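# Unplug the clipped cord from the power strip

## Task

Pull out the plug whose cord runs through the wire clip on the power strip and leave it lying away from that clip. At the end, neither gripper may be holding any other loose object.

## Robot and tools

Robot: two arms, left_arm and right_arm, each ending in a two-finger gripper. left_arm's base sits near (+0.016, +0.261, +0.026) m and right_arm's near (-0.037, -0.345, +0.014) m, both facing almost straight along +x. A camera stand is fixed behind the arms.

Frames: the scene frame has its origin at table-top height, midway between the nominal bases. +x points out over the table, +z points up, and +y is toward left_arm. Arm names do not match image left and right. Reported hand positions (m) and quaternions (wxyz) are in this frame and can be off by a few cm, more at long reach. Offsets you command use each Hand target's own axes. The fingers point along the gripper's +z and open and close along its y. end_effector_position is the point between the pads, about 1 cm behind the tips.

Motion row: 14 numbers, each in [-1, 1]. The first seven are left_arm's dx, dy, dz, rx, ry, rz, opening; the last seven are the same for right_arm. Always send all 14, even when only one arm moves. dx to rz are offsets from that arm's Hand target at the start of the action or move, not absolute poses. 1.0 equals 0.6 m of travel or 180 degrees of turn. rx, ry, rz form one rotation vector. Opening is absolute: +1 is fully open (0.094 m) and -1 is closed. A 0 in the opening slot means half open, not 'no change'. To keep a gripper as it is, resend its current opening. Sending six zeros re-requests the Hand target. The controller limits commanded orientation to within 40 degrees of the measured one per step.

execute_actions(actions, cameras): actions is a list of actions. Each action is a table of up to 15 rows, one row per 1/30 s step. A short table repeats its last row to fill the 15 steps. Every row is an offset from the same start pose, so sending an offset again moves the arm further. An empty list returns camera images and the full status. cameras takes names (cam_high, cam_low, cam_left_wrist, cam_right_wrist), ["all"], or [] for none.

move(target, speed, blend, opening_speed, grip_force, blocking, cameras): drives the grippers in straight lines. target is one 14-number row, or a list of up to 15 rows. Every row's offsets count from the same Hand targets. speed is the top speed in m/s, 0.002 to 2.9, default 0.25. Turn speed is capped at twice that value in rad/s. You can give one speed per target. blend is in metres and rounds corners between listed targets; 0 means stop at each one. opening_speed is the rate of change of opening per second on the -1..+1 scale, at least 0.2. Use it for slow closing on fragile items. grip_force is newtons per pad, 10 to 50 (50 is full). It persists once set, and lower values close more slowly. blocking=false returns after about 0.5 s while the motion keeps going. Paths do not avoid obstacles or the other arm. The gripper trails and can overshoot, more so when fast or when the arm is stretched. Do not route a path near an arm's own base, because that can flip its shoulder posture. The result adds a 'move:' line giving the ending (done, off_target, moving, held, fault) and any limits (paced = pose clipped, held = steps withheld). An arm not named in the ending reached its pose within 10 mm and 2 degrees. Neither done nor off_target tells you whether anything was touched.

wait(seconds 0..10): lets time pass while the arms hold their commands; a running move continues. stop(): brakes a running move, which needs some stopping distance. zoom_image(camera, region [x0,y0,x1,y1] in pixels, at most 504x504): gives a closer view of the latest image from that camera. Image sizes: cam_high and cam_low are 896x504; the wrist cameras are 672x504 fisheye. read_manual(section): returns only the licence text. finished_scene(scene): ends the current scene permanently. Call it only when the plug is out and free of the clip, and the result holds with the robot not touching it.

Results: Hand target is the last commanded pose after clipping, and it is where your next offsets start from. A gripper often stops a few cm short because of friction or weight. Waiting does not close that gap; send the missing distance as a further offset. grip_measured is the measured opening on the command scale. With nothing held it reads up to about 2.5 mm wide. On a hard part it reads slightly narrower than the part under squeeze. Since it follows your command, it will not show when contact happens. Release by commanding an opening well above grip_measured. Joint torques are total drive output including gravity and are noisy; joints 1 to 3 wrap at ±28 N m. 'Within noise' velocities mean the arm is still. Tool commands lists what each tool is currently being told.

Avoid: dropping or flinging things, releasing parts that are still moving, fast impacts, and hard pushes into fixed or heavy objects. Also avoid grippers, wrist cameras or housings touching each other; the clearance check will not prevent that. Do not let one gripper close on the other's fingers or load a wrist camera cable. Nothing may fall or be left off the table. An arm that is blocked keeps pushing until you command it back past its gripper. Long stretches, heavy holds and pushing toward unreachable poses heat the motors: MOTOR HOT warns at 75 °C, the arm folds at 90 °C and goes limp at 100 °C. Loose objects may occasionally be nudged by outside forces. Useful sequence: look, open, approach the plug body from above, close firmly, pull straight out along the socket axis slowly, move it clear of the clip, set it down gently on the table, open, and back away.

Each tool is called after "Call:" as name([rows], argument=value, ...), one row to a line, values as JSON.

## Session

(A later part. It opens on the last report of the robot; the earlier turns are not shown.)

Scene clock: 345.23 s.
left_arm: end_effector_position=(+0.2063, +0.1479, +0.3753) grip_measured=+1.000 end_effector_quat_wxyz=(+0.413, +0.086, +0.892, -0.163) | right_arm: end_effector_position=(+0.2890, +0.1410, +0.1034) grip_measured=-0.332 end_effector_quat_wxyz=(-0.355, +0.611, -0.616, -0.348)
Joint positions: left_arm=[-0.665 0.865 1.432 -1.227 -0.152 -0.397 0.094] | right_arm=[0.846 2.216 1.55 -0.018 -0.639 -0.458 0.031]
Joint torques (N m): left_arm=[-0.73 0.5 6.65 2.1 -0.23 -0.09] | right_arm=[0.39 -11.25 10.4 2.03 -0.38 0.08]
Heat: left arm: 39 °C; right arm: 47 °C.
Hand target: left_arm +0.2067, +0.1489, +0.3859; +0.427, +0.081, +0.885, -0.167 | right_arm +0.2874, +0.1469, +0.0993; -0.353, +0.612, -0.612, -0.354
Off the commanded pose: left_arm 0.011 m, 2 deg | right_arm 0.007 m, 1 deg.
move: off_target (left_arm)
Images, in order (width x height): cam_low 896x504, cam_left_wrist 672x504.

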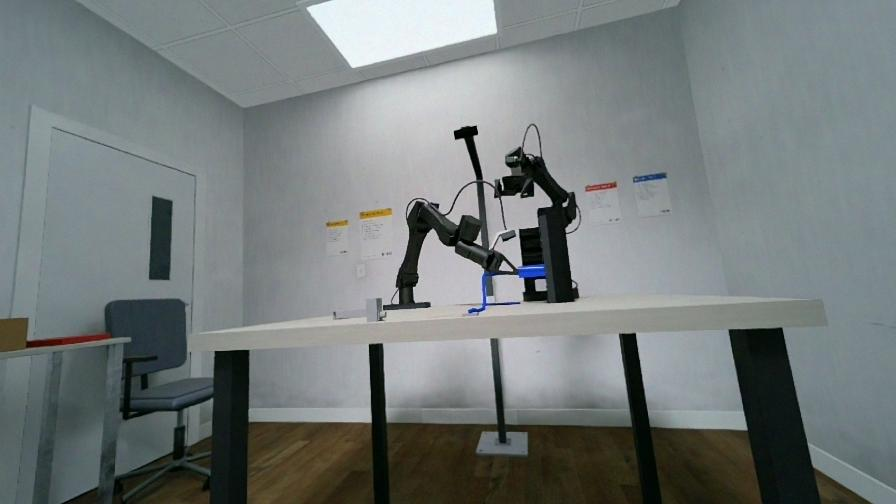

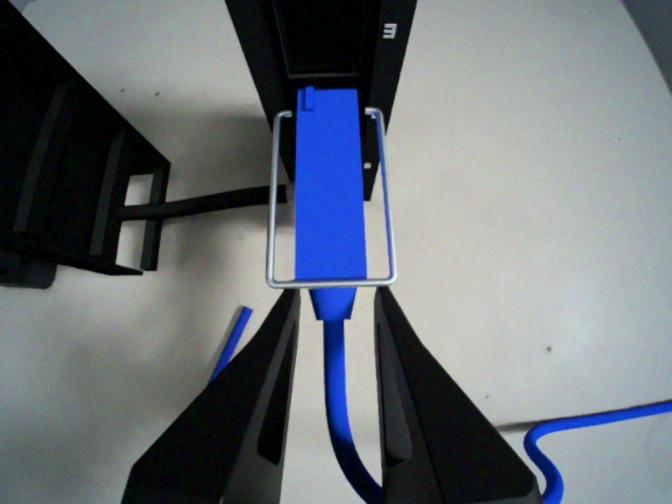

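Call:
move([
  [0,0,0,0,0,0,1,0.016,0.0017,-0.01,0,0,0,-0.33],
  [0,0,0,0,0,0,1,-0.0025,0.0017,0.012,0,0,0,-0.33],
], speed=0.05, cameras=["cam_left_wrist","cam_low"])

Call:
zoom_image(camera="cam_left_wrist", region=[200, 100, 480, 360])

Call:
zoom_image(camera="cam_low", region=[480, 230, 580, 310])

Scene clock: 357.37 s.
left_arm: end_effector_position=(+0.2063, +0.1479, +0.3753) grip_measured=+1.000 end_effector_quat_wxyz=(+0.413, +0.086, +0.892, -0.163) | right_arm: end_effector_position=(+0.2868, +0.1459, +0.0964) grip_measured=-0.332 end_effector_quat_wxyz=(-0.355, +0.612, -0.615, -0.348)
Joint positions: left_arm=[-0.665 0.865 1.432 -1.227 -0.152 -0.397 0.094] | right_arm=[0.856 2.234 1.55 0.005 -0.632 -0.452 0.031]
Joint torques (N m): left_arm=[-0.75 0.5 6.68 2.11 -0.24 -0.09] | right_arm=[0.62 -11.3 12.33 1.85 -0.37 0.13]
Heat: left arm: 39 °C; right arm: 47 °C.
Hand target: left_arm +0.2067, +0.1489, +0.3859; +0.427, +0.081, +0.885, -0.167 | right_arm +0.2864, +0.1538, +0.0969; -0.353, +0.612, -0.613, -0.354
Off the commanded pose: left_arm 0.011 m, 2 deg | right_arm 0.008 m, 1 deg.
move: off_target (left_arm)
Images, in order (width x height): cam_low 896x504, cam_left_wrist 672x504.

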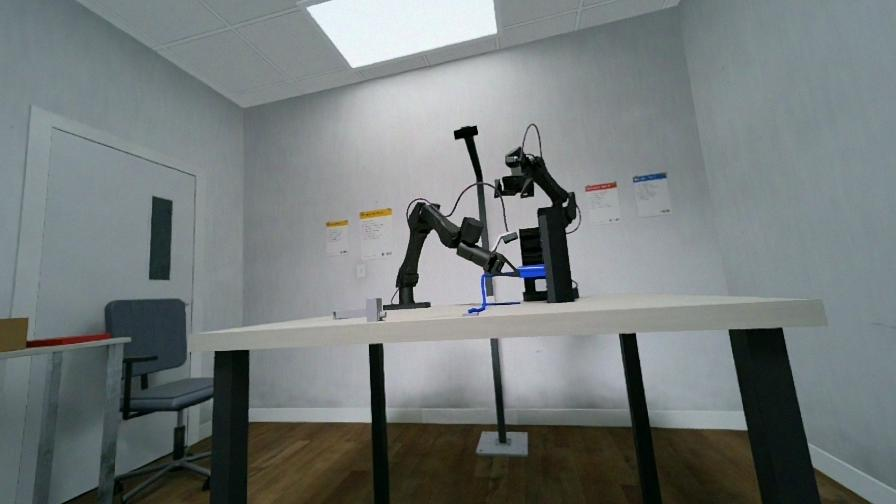

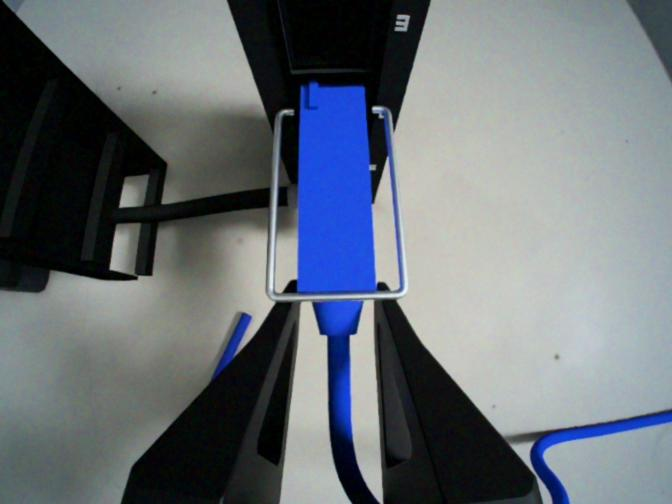

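Scaled by 1.800 from the camera's 672x504 image, which has a finer 960x720 frame.

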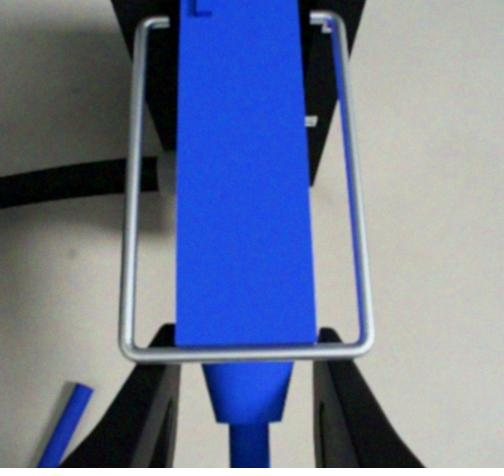

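Scaled by 5.040 from the camera's 896x504 image, which has a finer 1280x720 frame.

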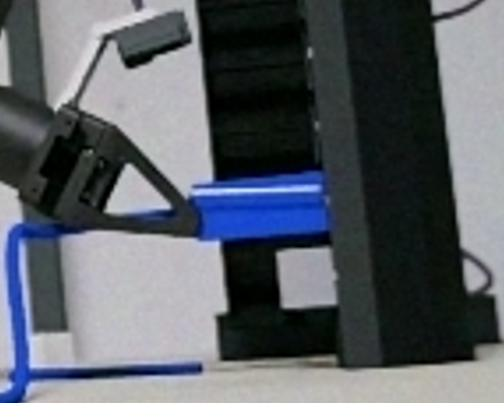

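Call:
move([
  [0,0,0,0,0,0,1,-0.03,0,-0.012,0,0,0,-0.33],
  [0,0,0,0,0,0,1,-0.066,0,-0.0189,0,-0.0556,0,-0.33],
], speed=0.06, cameras=["cam_left_wrist","cam_low"])

Call:
zoom_image(camera="cam_left_wrist", region=[200, 100, 480, 360])

Call:
zoom_image(camera="cam_low", region=[480, 230, 580, 310])

Scene clock: 367.97 s.
left_arm: end_effector_position=(+0.2063, +0.1479, +0.3753) grip_measured=+1.000 end_effector_quat_wxyz=(+0.413, +0.086, +0.892, -0.163) | right_arm: end_effector_position=(+0.2854, +0.1478, +0.1004) grip_measured=-0.332 end_effector_quat_wxyz=(-0.354, +0.582, -0.625, -0.382)
Joint positions: left_arm=[-0.665 0.865 1.432 -1.227 -0.152 -0.397 0.094] | right_arm=[0.85 2.234 1.516 0.093 -0.671 -0.348 0.031]
Joint torques (N m): left_arm=[-0.73 0.51 6.67 2.11 -0.23 -0.1] | right_arm=[0.23 -15.06 9.01 3.21 -0.74 0.22]
Heat: left arm: 39 °C; right arm: 48 °C.
Hand target: left_arm +0.2067, +0.1489, +0.3859; +0.427, +0.081, +0.885, -0.167 | right_arm +0.2864, +0.1638, +0.1369; -0.405, +0.579, -0.579, -0.406
Off the commanded pose: left_arm 0.011 m, 2 deg | right_arm 0.040 m, 8 deg.
move: off_target (left_arm, right_arm)
Images, in order (width x height): cam_low 896x504, cam_left_wrist 672x504.

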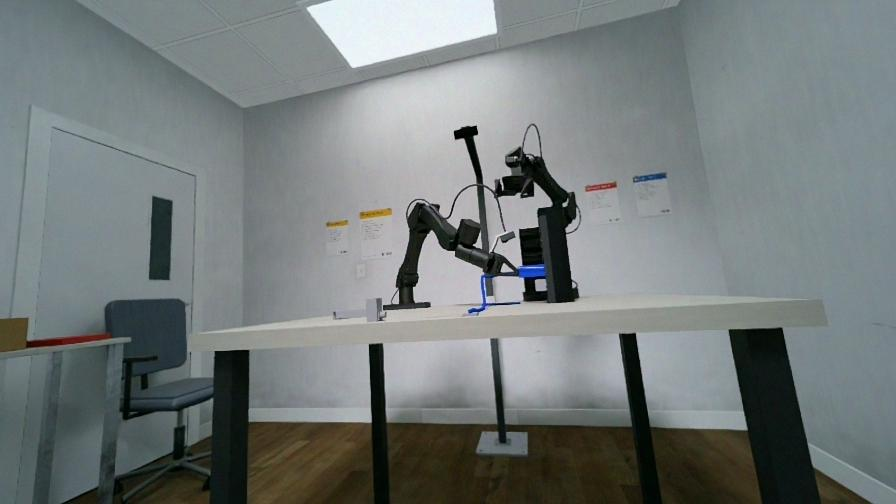

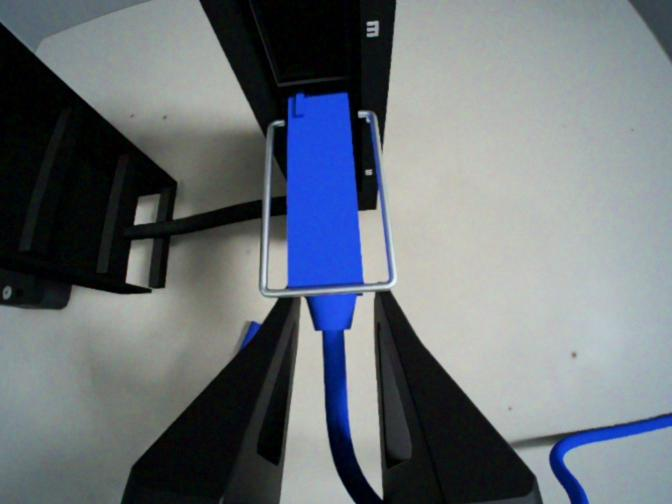

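Scaled by 1.800 from the camera's 672x504 image, which has a finer 960x720 frame.

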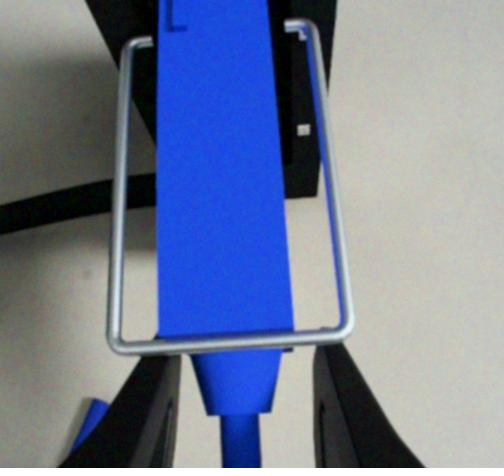

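Scaled by 5.040 from the camera's 896x504 image, which has a finer 1280x720 frame.

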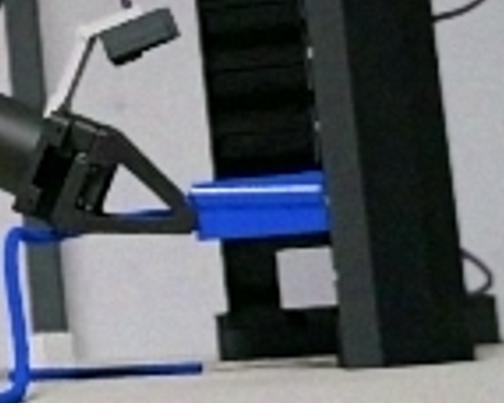

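Call:
move(target=[0,0,0,0,0,0,1,0.0677,0.0033,0.0037,0,0,0,-0.33], speed=0.05, cameras=["cam_left_wrist","cam_low"])

Call:
zoom_image(camera="cam_left_wrist", region=[240, 200, 440, 360])

Call:
zoom_image(camera="cam_low", region=[500, 245, 560, 295])

Scene clock: 407.93 s.
left_arm: end_effector_position=(+0.2063, +0.1479, +0.3753) grip_measured=+1.000 end_effector_quat_wxyz=(+0.413, +0.086, +0.892, -0.163) | right_arm: end_effector_position=(+0.2858, +0.1485, +0.1002) grip_measured=-0.332 end_effector_quat_wxyz=(-0.396, +0.582, -0.590, -0.396)
Joint positions: left_arm=[-0.665 0.865 1.432 -1.227 -0.152 -0.397 0.094] | right_arm=[0.843 2.245 1.432 0.302 -0.705 -0.342 0.031]
Joint torques (N m): left_arm=[-0.75 0.49 6.63 2.11 -0.24 -0.09] | right_arm=[-0.16 -11.45 7.92 2.69 -0.45 0.16]
Heat: left arm: 39 °C; right arm: 47 °C.
Hand target: left_arm +0.2067, +0.1489, +0.3859; +0.427, +0.081, +0.885, -0.167 | right_arm +0.2844, +0.1520, +0.0980; -0.405, +0.579, -0.579, -0.406
Off the commanded pose: left_arm 0.011 m, 2 deg | right_arm 0.004 m, 2 deg.
move: off_target (left_arm)
Images, in order (width x height): cam_low 896x504, cam_left_wrist 672x504.

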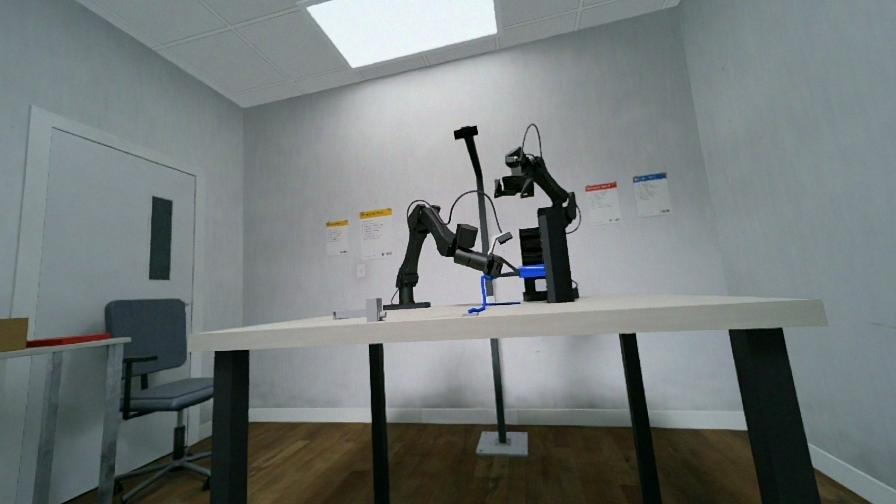

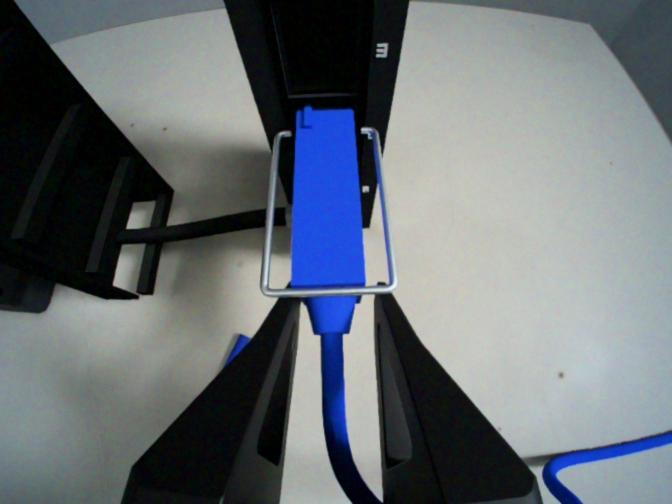

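Scaled by 2.520 from the camera's 672x504 image, which has a finer 960x720 frame.

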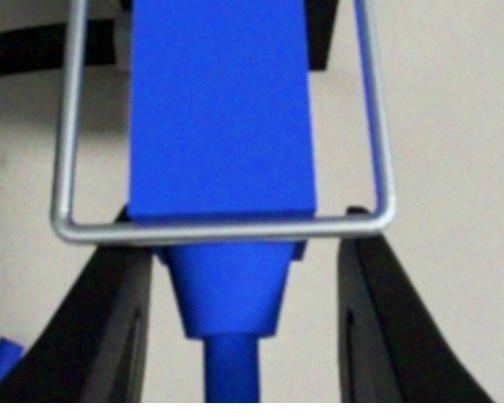

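Scaled by 8.400 from the camera's 896x504 image, which has a finer 1280x720 frame.

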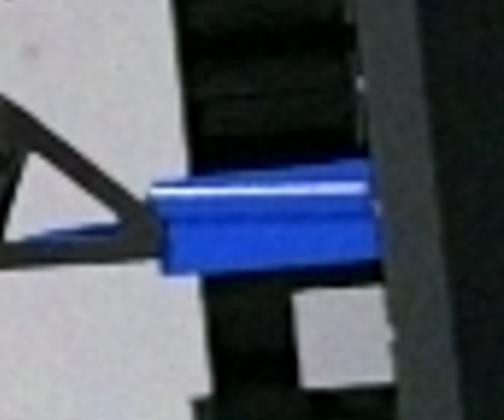

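Call:
move([
  [0,0,0,0,0,0,1,0.0043,0.0067,-0.002,0,0,0,-0.33],
  [0,0,0,0,0,0,1,-0.0838,0.005,-0.0233,0,0,0,-0.33],
], speed=0.05, cameras=["cam_left_wrist","cam_low"])

Call:
zoom_image(camera="cam_left_wrist", region=[240, 200, 440, 360])

Call:
zoom_image(camera="cam_low", region=[500, 245, 560, 295])

Scene clock: 423.10 s.
left_arm: end_effector_position=(+0.2063, +0.1479, +0.3753) grip_measured=+1.000 end_effector_quat_wxyz=(+0.413, +0.086, +0.892, -0.163) | right_arm: end_effector_position=(+0.2825, +0.1429, +0.1071) grip_measured=-0.332 end_effector_quat_wxyz=(-0.376, +0.577, -0.610, -0.393)
Joint positions: left_arm=[-0.665 0.865 1.432 -1.227 -0.152 -0.397 0.094] | right_arm=[0.843 2.205 1.439 0.206 -0.692 -0.331 0.031]
Joint torques (N m): left_arm=[-0.73 0.5 6.69 2.1 -0.23 -0.09] | right_arm=[0.94 -16.54 13.07 2.04 -0.5 0.15]
Heat: left arm: 39 °C; right arm: 45 °C.
Hand target: left_arm +0.2067, +0.1489, +0.3859; +0.427, +0.081, +0.885, -0.167 | right_arm +0.2814, +0.1560, +0.1499; -0.405, +0.579, -0.579, -0.406
Off the commanded pose: left_arm 0.011 m, 2 deg | right_arm 0.045 m, 5 deg.
move: off_target (left_arm, right_arm)
Images, in order (width x height): cam_low 896x504, cam_left_wrist 672x504.

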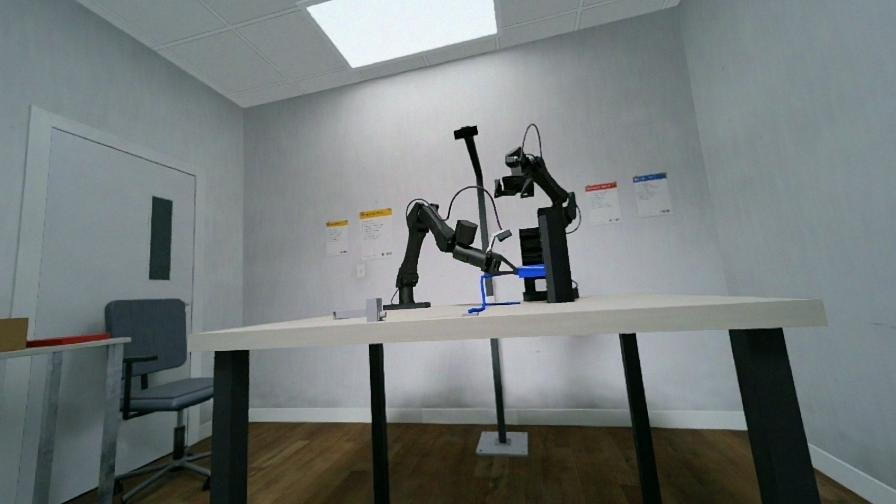

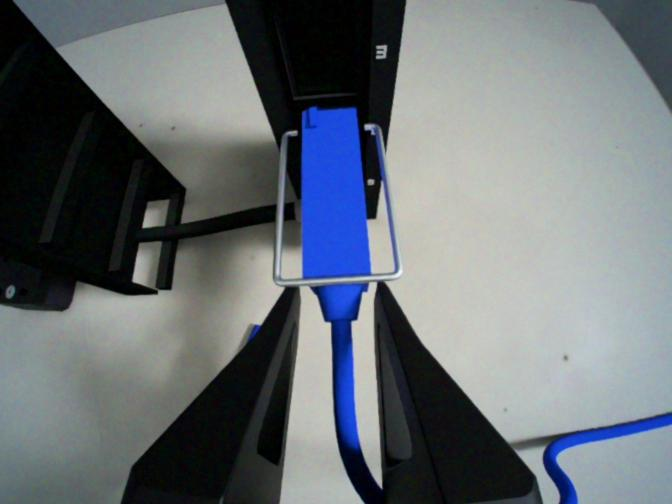

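Scaled by 2.520 from the camera's 672x504 image, which has a finer 960x720 frame.

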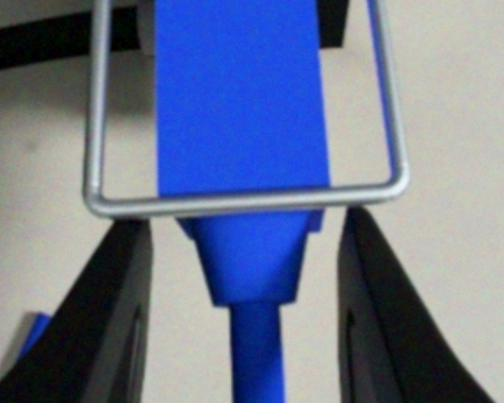

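Scaled by 8.400 from the camera's 896x504 image, which has a finer 1280x720 frame.

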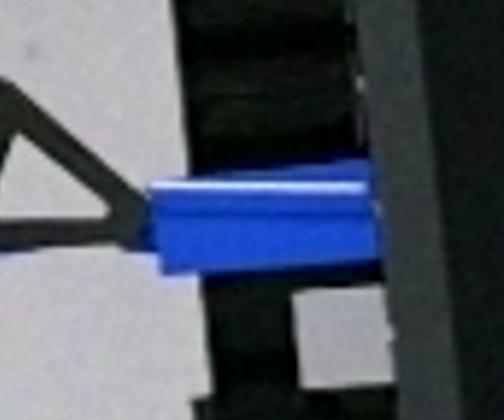

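Call:
move([
  [0,0,0,0,0,0,1,0.0772,0,0.012,0,0,0,-0.33],
  [0,0,0,0,0,0,1,0.0997,0,-0.0985,0,0,0,-0.33],
  [0,0,0,0,0,0,1,0.0732,0.0917,-0.1135,0.1488,0.0341,-0.3458,-0.57],
], speed=0.12, blend=[0.004,0.02,0], cameras=["all"])

Call:
zoom_image(camera="cam_right_wrist", region=[150, 120, 400, 320])

Call:
zoom_image(camera="cam_low", region=[440, 200, 600, 320])

Scene clock: 513.40 s.
left_arm: end_effector_position=(+0.2063, +0.1479, +0.3753) grip_measured=+1.000 end_effector_quat_wxyz=(+0.413, +0.086, +0.892, -0.163) | right_arm: end_effector_position=(+0.2318, +0.0778, +0.1283) grip_measured=-0.568 end_effector_quat_wxyz=(-0.635, +0.712, -0.299, +0.030)
Joint positions: left_arm=[-0.665 0.865 1.432 -1.227 -0.152 -0.397 0.094] | right_arm=[0.987 1.915 0.731 0.986 -0.188 -1.257 0.02]
Joint torques (N m): left_arm=[-0.73 0.51 6.67 2.1 -0.25 -0.09] | right_arm=[0.42 -9.69 5.63 2.59 -0.07 0.07]
Heat: left arm: 39 °C; right arm: 54 °C.
Hand target: left_arm +0.2067, +0.1489, +0.3859; +0.427, +0.081, +0.885, -0.167 | right_arm +0.2265, +0.0770, +0.1319; -0.642, +0.708, -0.294, +0.028
Off the commanded pose: left_arm 0.011 m, 2 deg | right_arm 0.007 m, 1 deg.
move: off_target (left_arm)

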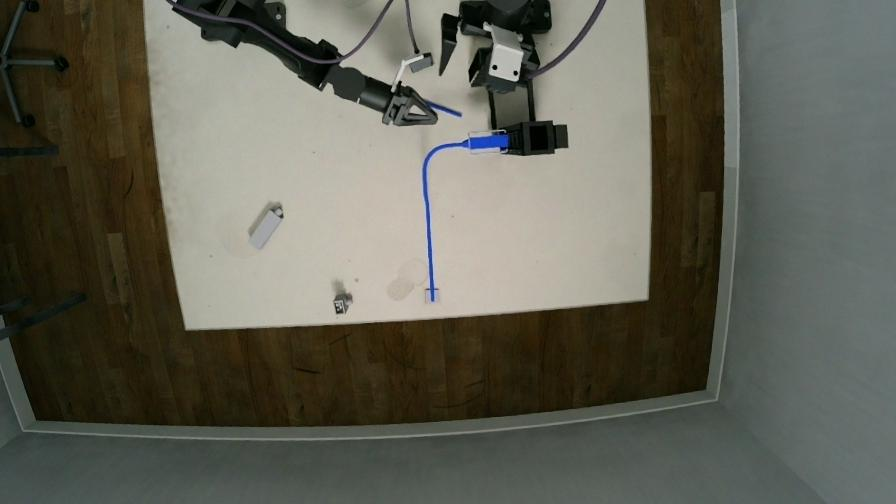

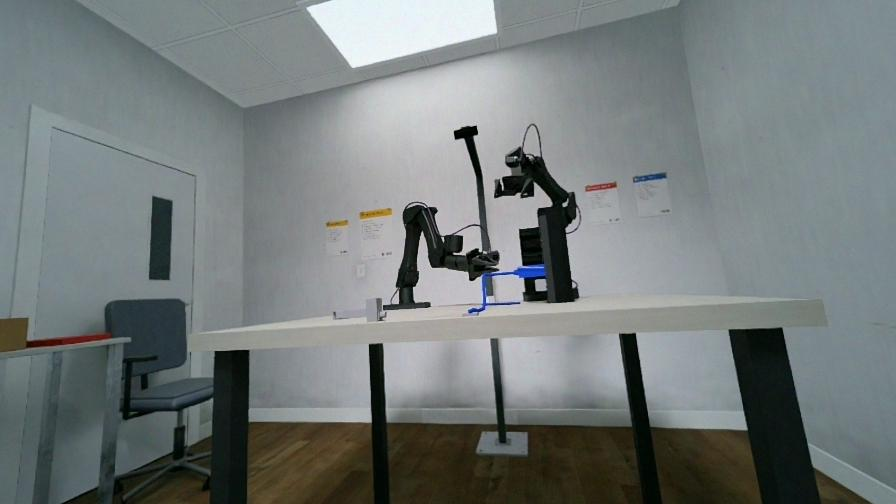

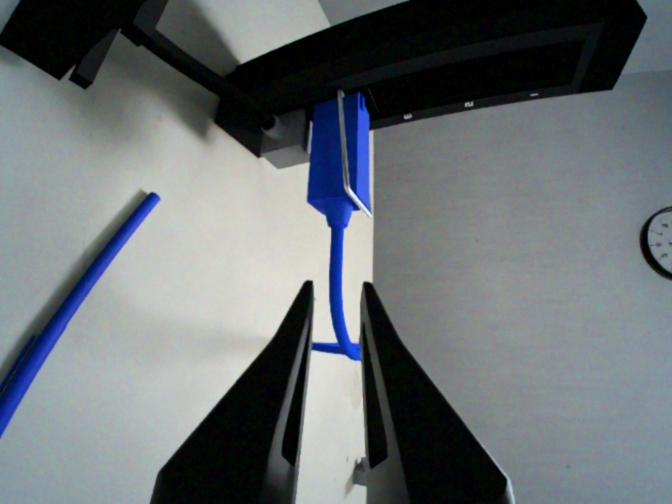

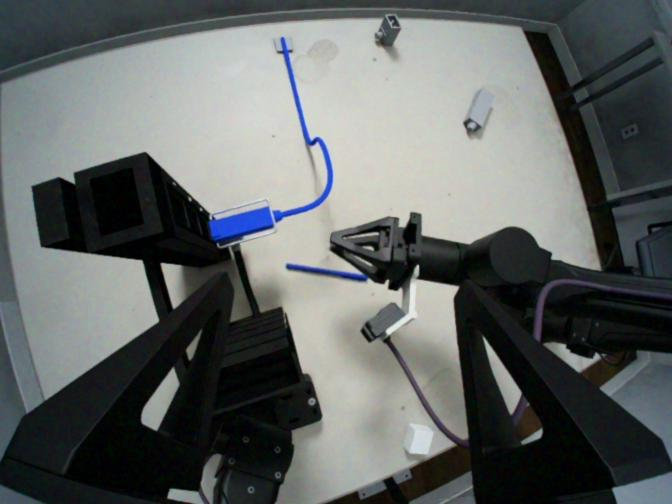

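Scaled by 2.016 from the camera's 672x504 image, which has a finer 960x720 frame.

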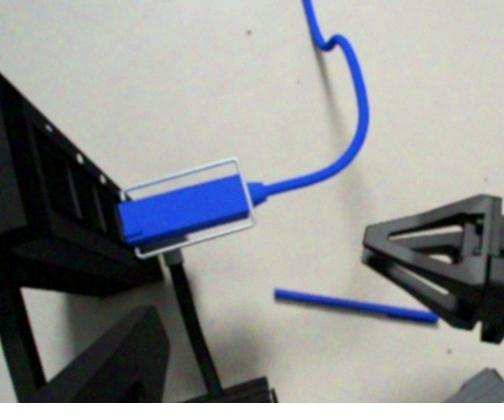

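Scaled by 3.150 from the camera's 896x504 image, which has a finer 1280x720 frame.

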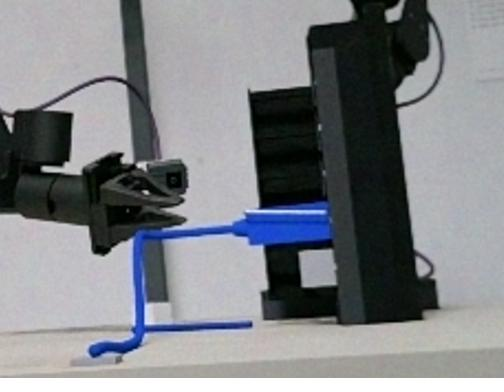

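Call:
zoom_image(camera="cam_left_wrist", region=[260, 70, 420, 250])

Scaled by 2.800 from the camera's 672x504 image, which has a finer 960x720 frame.

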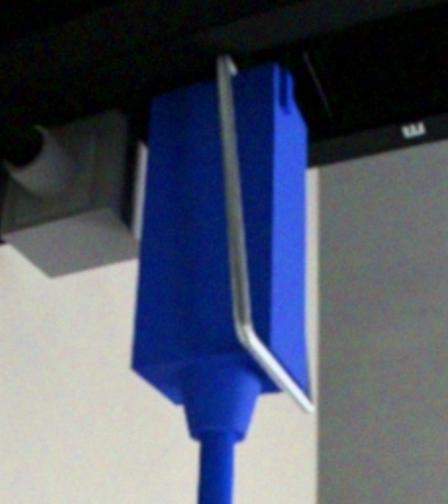

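Call:
move(target=[0,0,0,0,0,0,1,0.0087,-0.0043,0.0402,0.0006,-0.0566,-0.109,-0.6], speed=0.1, cameras=["cam_left_wrist","cam_right_wrist","cam_low"])

Call:
zoom_image(camera="cam_left_wrist", region=[240, 80, 440, 300])

Call:
zoom_image(camera="cam_low", region=[480, 230, 580, 310])

Scene clock: 561.70 s.
left_arm: end_effector_position=(+0.2063, +0.1479, +0.3753) grip_measured=+1.000 end_effector_quat_wxyz=(+0.413, +0.086, +0.892, -0.163) | right_arm: end_effector_position=(+0.2361, +0.0921, +0.1234) grip_measured=-0.598 end_effector_quat_wxyz=(-0.644, +0.753, -0.117, +0.073)
Joint positions: left_arm=[-0.665 0.865 1.432 -1.227 -0.152 -0.397 0.094] | right_arm=[0.914 2.016 0.822 1.016 -0.435 -1.605 0.019]
Joint torques (N m): left_arm=[-0.75 0.5 6.65 2.11 -0.24 -0.09] | right_arm=[-0.87 -8.59 9.77 2.29 -0.22 0.04]
Heat: left arm: 39 °C; right arm: 46 °C.
Hand target: left_arm +0.2067, +0.1489, +0.3859; +0.427, +0.081, +0.885, -0.167 | right_arm +0.2417, +0.0962, +0.1284; -0.652, +0.747, -0.111, +0.074
Off the commanded pose: left_arm 0.011 m, 2 deg | right_arm 0.009 m, 1 deg.
move: off_target (left_arm)
Images, in order (width x height): cam_low 896x504, cam_left_wrist 672x504, cam_right_wrist 672x504.

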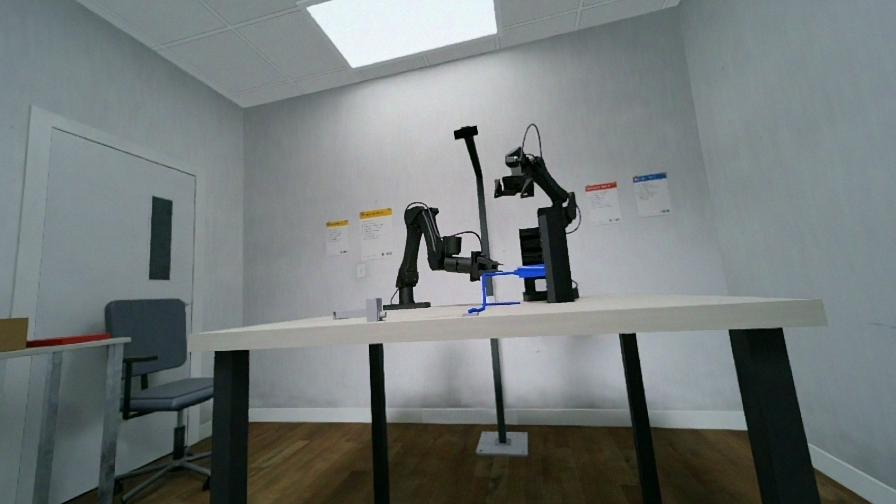

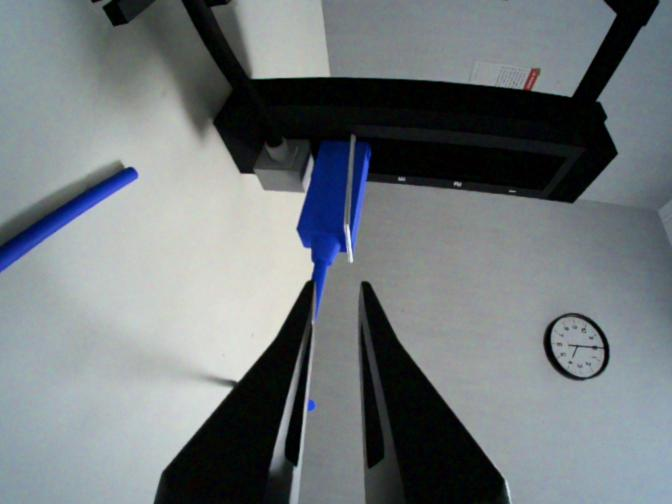

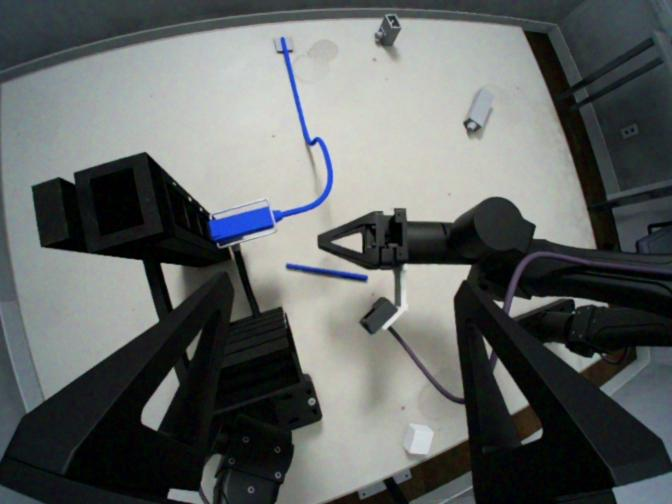

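Scaled by 2.291 from the camera's 672x504 image, which has a finer 960x720 frame.

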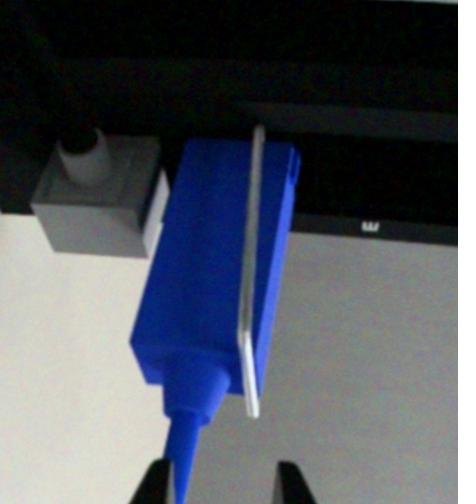

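Scaled by 5.040 from the camera's 896x504 image, which has a finer 1280x720 frame.

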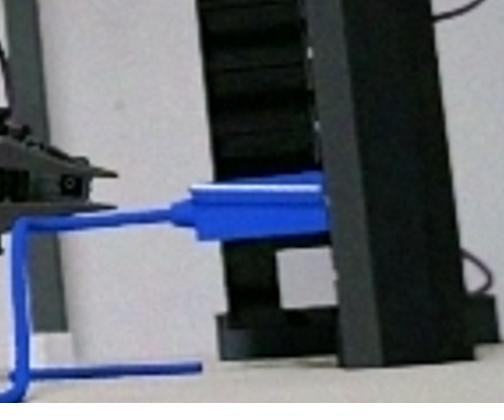

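Call:
move(target=[0,0,0,0,0,0,1,0.0155,-0.006,0.0937,0,0,0,-0.6], speed=0.06, cameras=["cam_left_wrist","cam_right_wrist","cam_low"])

Call:
zoom_image(camera="cam_left_wrist", region=[240, 150, 440, 370])

Call:
zoom_image(camera="cam_low", region=[480, 230, 580, 310])

Call:
zoom_image(camera="cam_right_wrist", region=[180, 140, 380, 300])

Scene clock: 597.63 s.
left_arm: end_effector_position=(+0.2063, +0.1479, +0.3753) grip_measured=+1.000 end_effector_quat_wxyz=(+0.413, +0.086, +0.892, -0.163) | right_arm: end_effector_position=(+0.2661, +0.1409, +0.1310) grip_measured=-0.598 end_effector_quat_wxyz=(-0.658, +0.740, -0.108, +0.084)
Joint positions: left_arm=[-0.665 0.865 1.432 -1.227 -0.152 -0.397 0.094] | right_arm=[0.937 2.164 1.076 0.957 -0.411 -1.606 0.019]
Joint torques (N m): left_arm=[-0.75 0.49 6.69 2.1 -0.23 -0.09] | right_arm=[0.44 -9.78 10.76 1.94 -0.07 0.09]
Heat: left arm: 39 °C; right arm: 48 °C.
Hand target: left_arm +0.2067, +0.1489, +0.3859; +0.427, +0.081, +0.885, -0.167 | right_arm +0.2654, +0.1480, +0.1239; -0.652, +0.746, -0.111, +0.075
Off the commanded pose: left_arm 0.011 m, 2 deg | right_arm 0.010 m, 2 deg.
move: off_target (left_arm)
Images, in order (width x height): cam_low 896x504, cam_left_wrist 672x504, cam_right_wrist 672x504.

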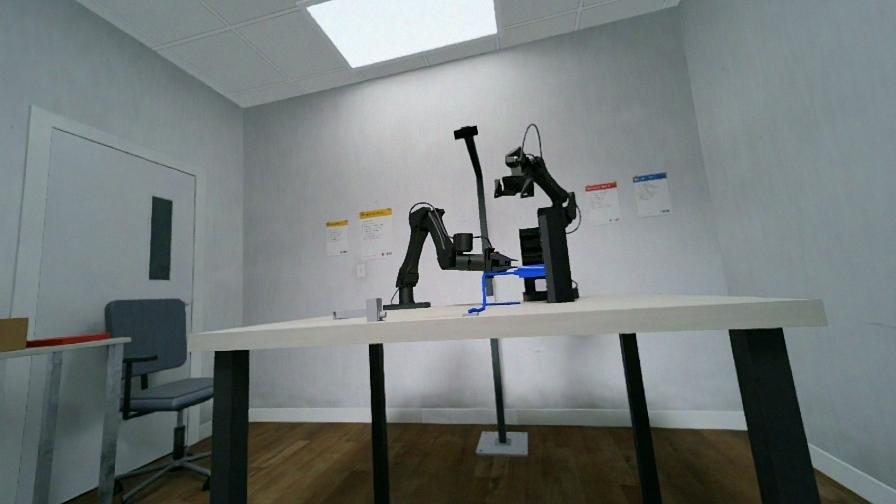

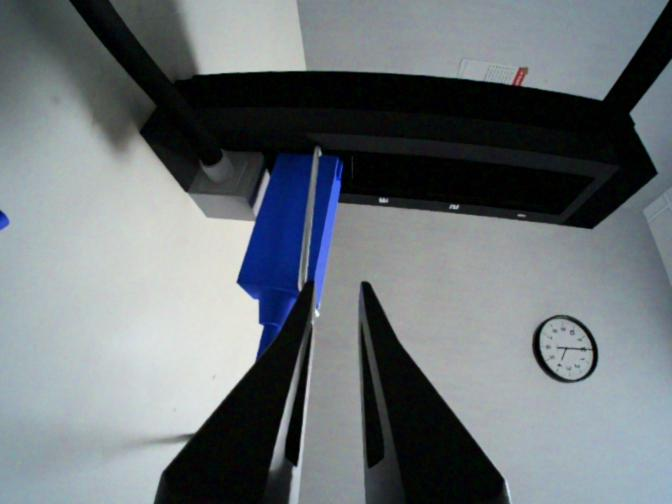

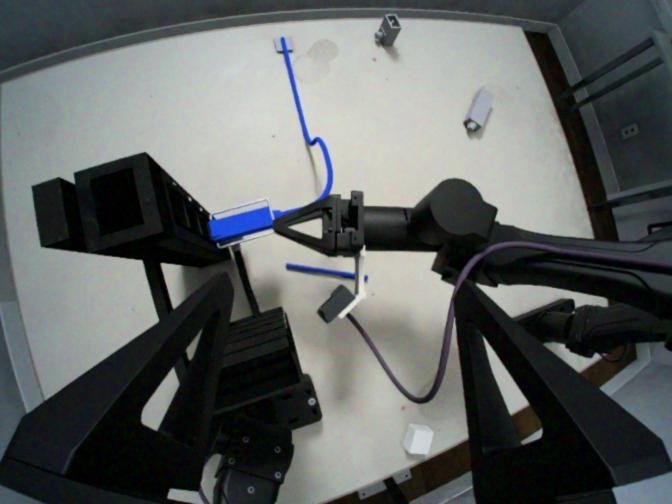

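Scaled by 2.291 from the camera's 672x504 image, which has a finer 960x720 frame.

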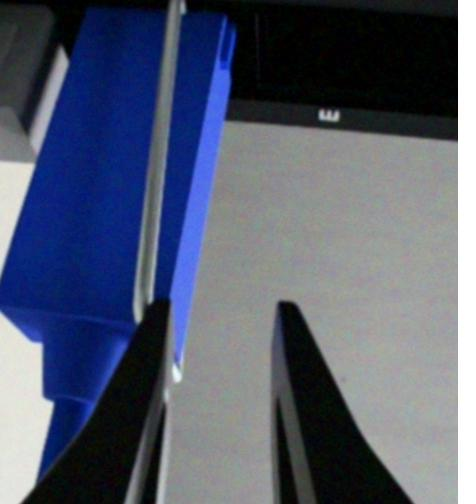

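Scaled by 5.040 from the camera's 896x504 image, which has a finer 1280x720 frame.

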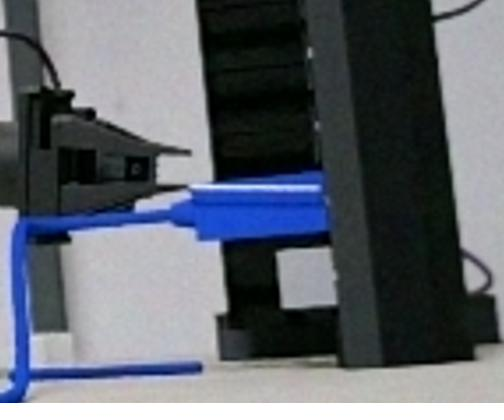

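Scaled by 2.520 from the camera's 672x504 image, which has a finer 960x720 frame.

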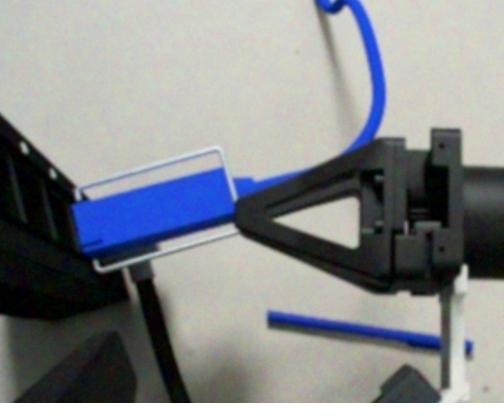

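Call:
move(target=[0,0,0,0,0,0,1,-0.005,0.0443,-0.0475,0,0,0,-0.6], speed=0.08)

Scene clock: 605.97 s.
left_arm: end_effector_position=(+0.2063, +0.1479, +0.3753) grip_measured=+1.000 end_effector_quat_wxyz=(+0.413, +0.086, +0.892, -0.163) | right_arm: end_effector_position=(+0.2550, +0.1227, +0.1141) grip_measured=-0.598 end_effector_quat_wxyz=(-0.658, +0.740, -0.107, +0.083)
Joint positions: left_arm=[-0.665 0.865 1.432 -1.227 -0.152 -0.397 0.094] | right_arm=[0.929 2.166 0.97 1.065 -0.421 -1.606 0.019]
Joint torques (N m): left_arm=[-0.75 0.51 6.65 2.1 -0.23 -0.09] | right_arm=[-0.81 -9.63 5.68 2.33 -0.24 0.05]
Heat: left arm: 39 °C; right arm: 47 °C.
Hand target: left_arm +0.2067, +0.1489, +0.3859; +0.427, +0.081, +0.885, -0.167 | right_arm +0.2534, +0.1181, +0.1017; -0.652, +0.746, -0.111, +0.075
Off the commanded pose: left_arm 0.011 m, 2 deg | right_arm 0.013 m, 1 deg.
move: off_target (left_arm, right_arm)

Call:
move(target=[0,0,0,0,0,0,1,-0.0035,-0.021,0.0502,0,0,0,-0.6], speed=0.06, cameras=["cam_left_wrist","cam_low"])

Call:
zoom_image(camera="cam_left_wrist", region=[240, 150, 440, 370])

Call:
zoom_image(camera="cam_low", region=[480, 230, 580, 310])

Scene clock: 614.20 s.
left_arm: end_effector_position=(+0.2063, +0.1479, +0.3753) grip_measured=+1.000 end_effector_quat_wxyz=(+0.413, +0.086, +0.892, -0.163) | right_arm: end_effector_position=(+0.2597, +0.1431, +0.1166) grip_measured=-0.598 end_effector_quat_wxyz=(-0.657, +0.742, -0.107, +0.083)
Joint positions: left_arm=[-0.665 0.865 1.432 -1.227 -0.152 -0.397 0.094] | right_arm=[0.952 2.2 1.061 1.004 -0.398 -1.606 0.019]
Joint torques (N m): left_arm=[-0.73 0.5 6.69 2.11 -0.24 -0.09] | right_arm=[0.31 -9.74 10.15 2.01 -0.07 0.11]
Heat: left arm: 39 °C; right arm: 45 °C.
Hand target: left_arm +0.2067, +0.1489, +0.3859; +0.427, +0.081, +0.885, -0.167 | right_arm +0.2600, +0.1491, +0.1100; -0.652, +0.746, -0.111, +0.075
Off the commanded pose: left_arm 0.011 m, 2 deg | right_arm 0.009 m, 1 deg.
move: off_target (left_arm)
Images, in order (width x height): cam_low 896x504, cam_left_wrist 672x504.

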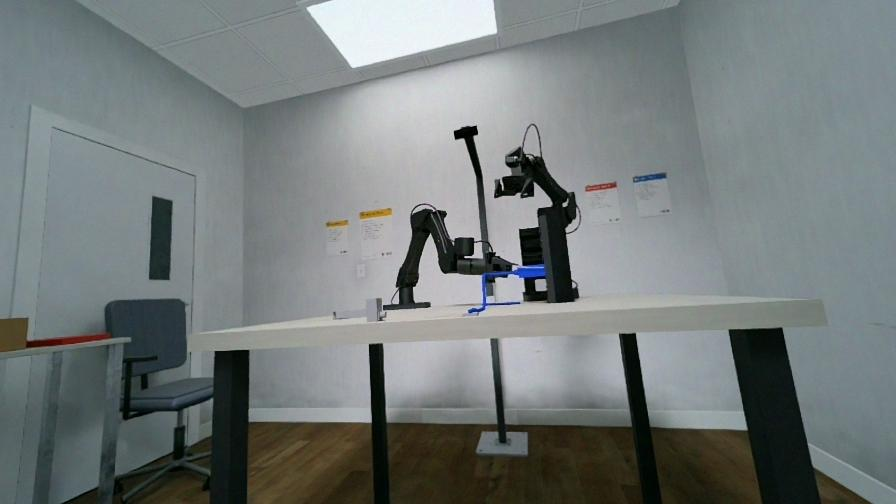

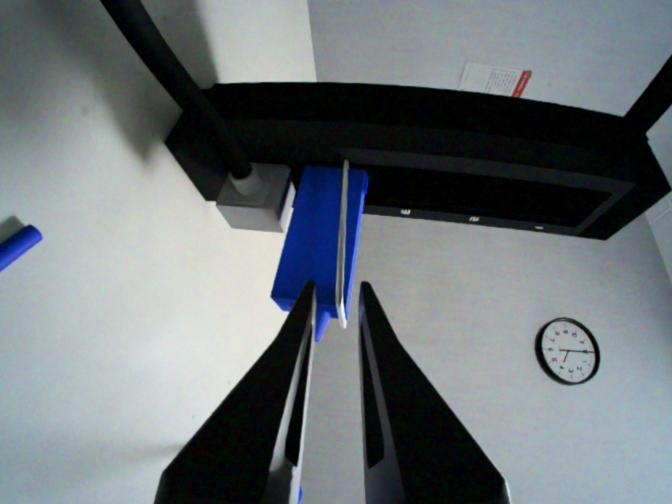

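Scaled by 2.291 from the camera's 672x504 image, which has a finer 960x720 frame.

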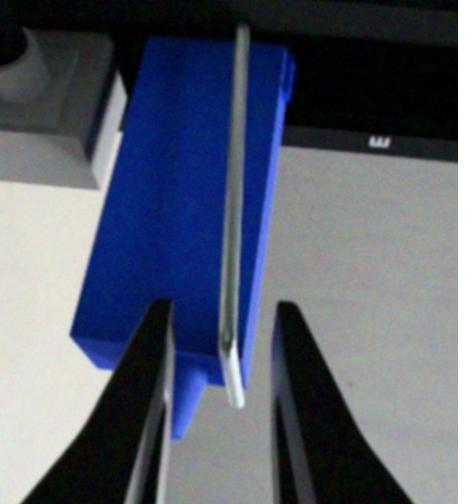

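Scaled by 5.040 from the camera's 896x504 image, which has a finer 1280x720 frame.

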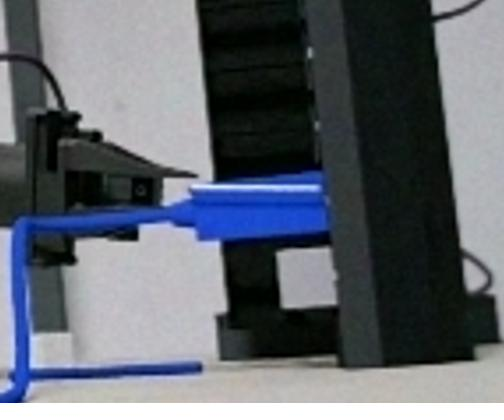

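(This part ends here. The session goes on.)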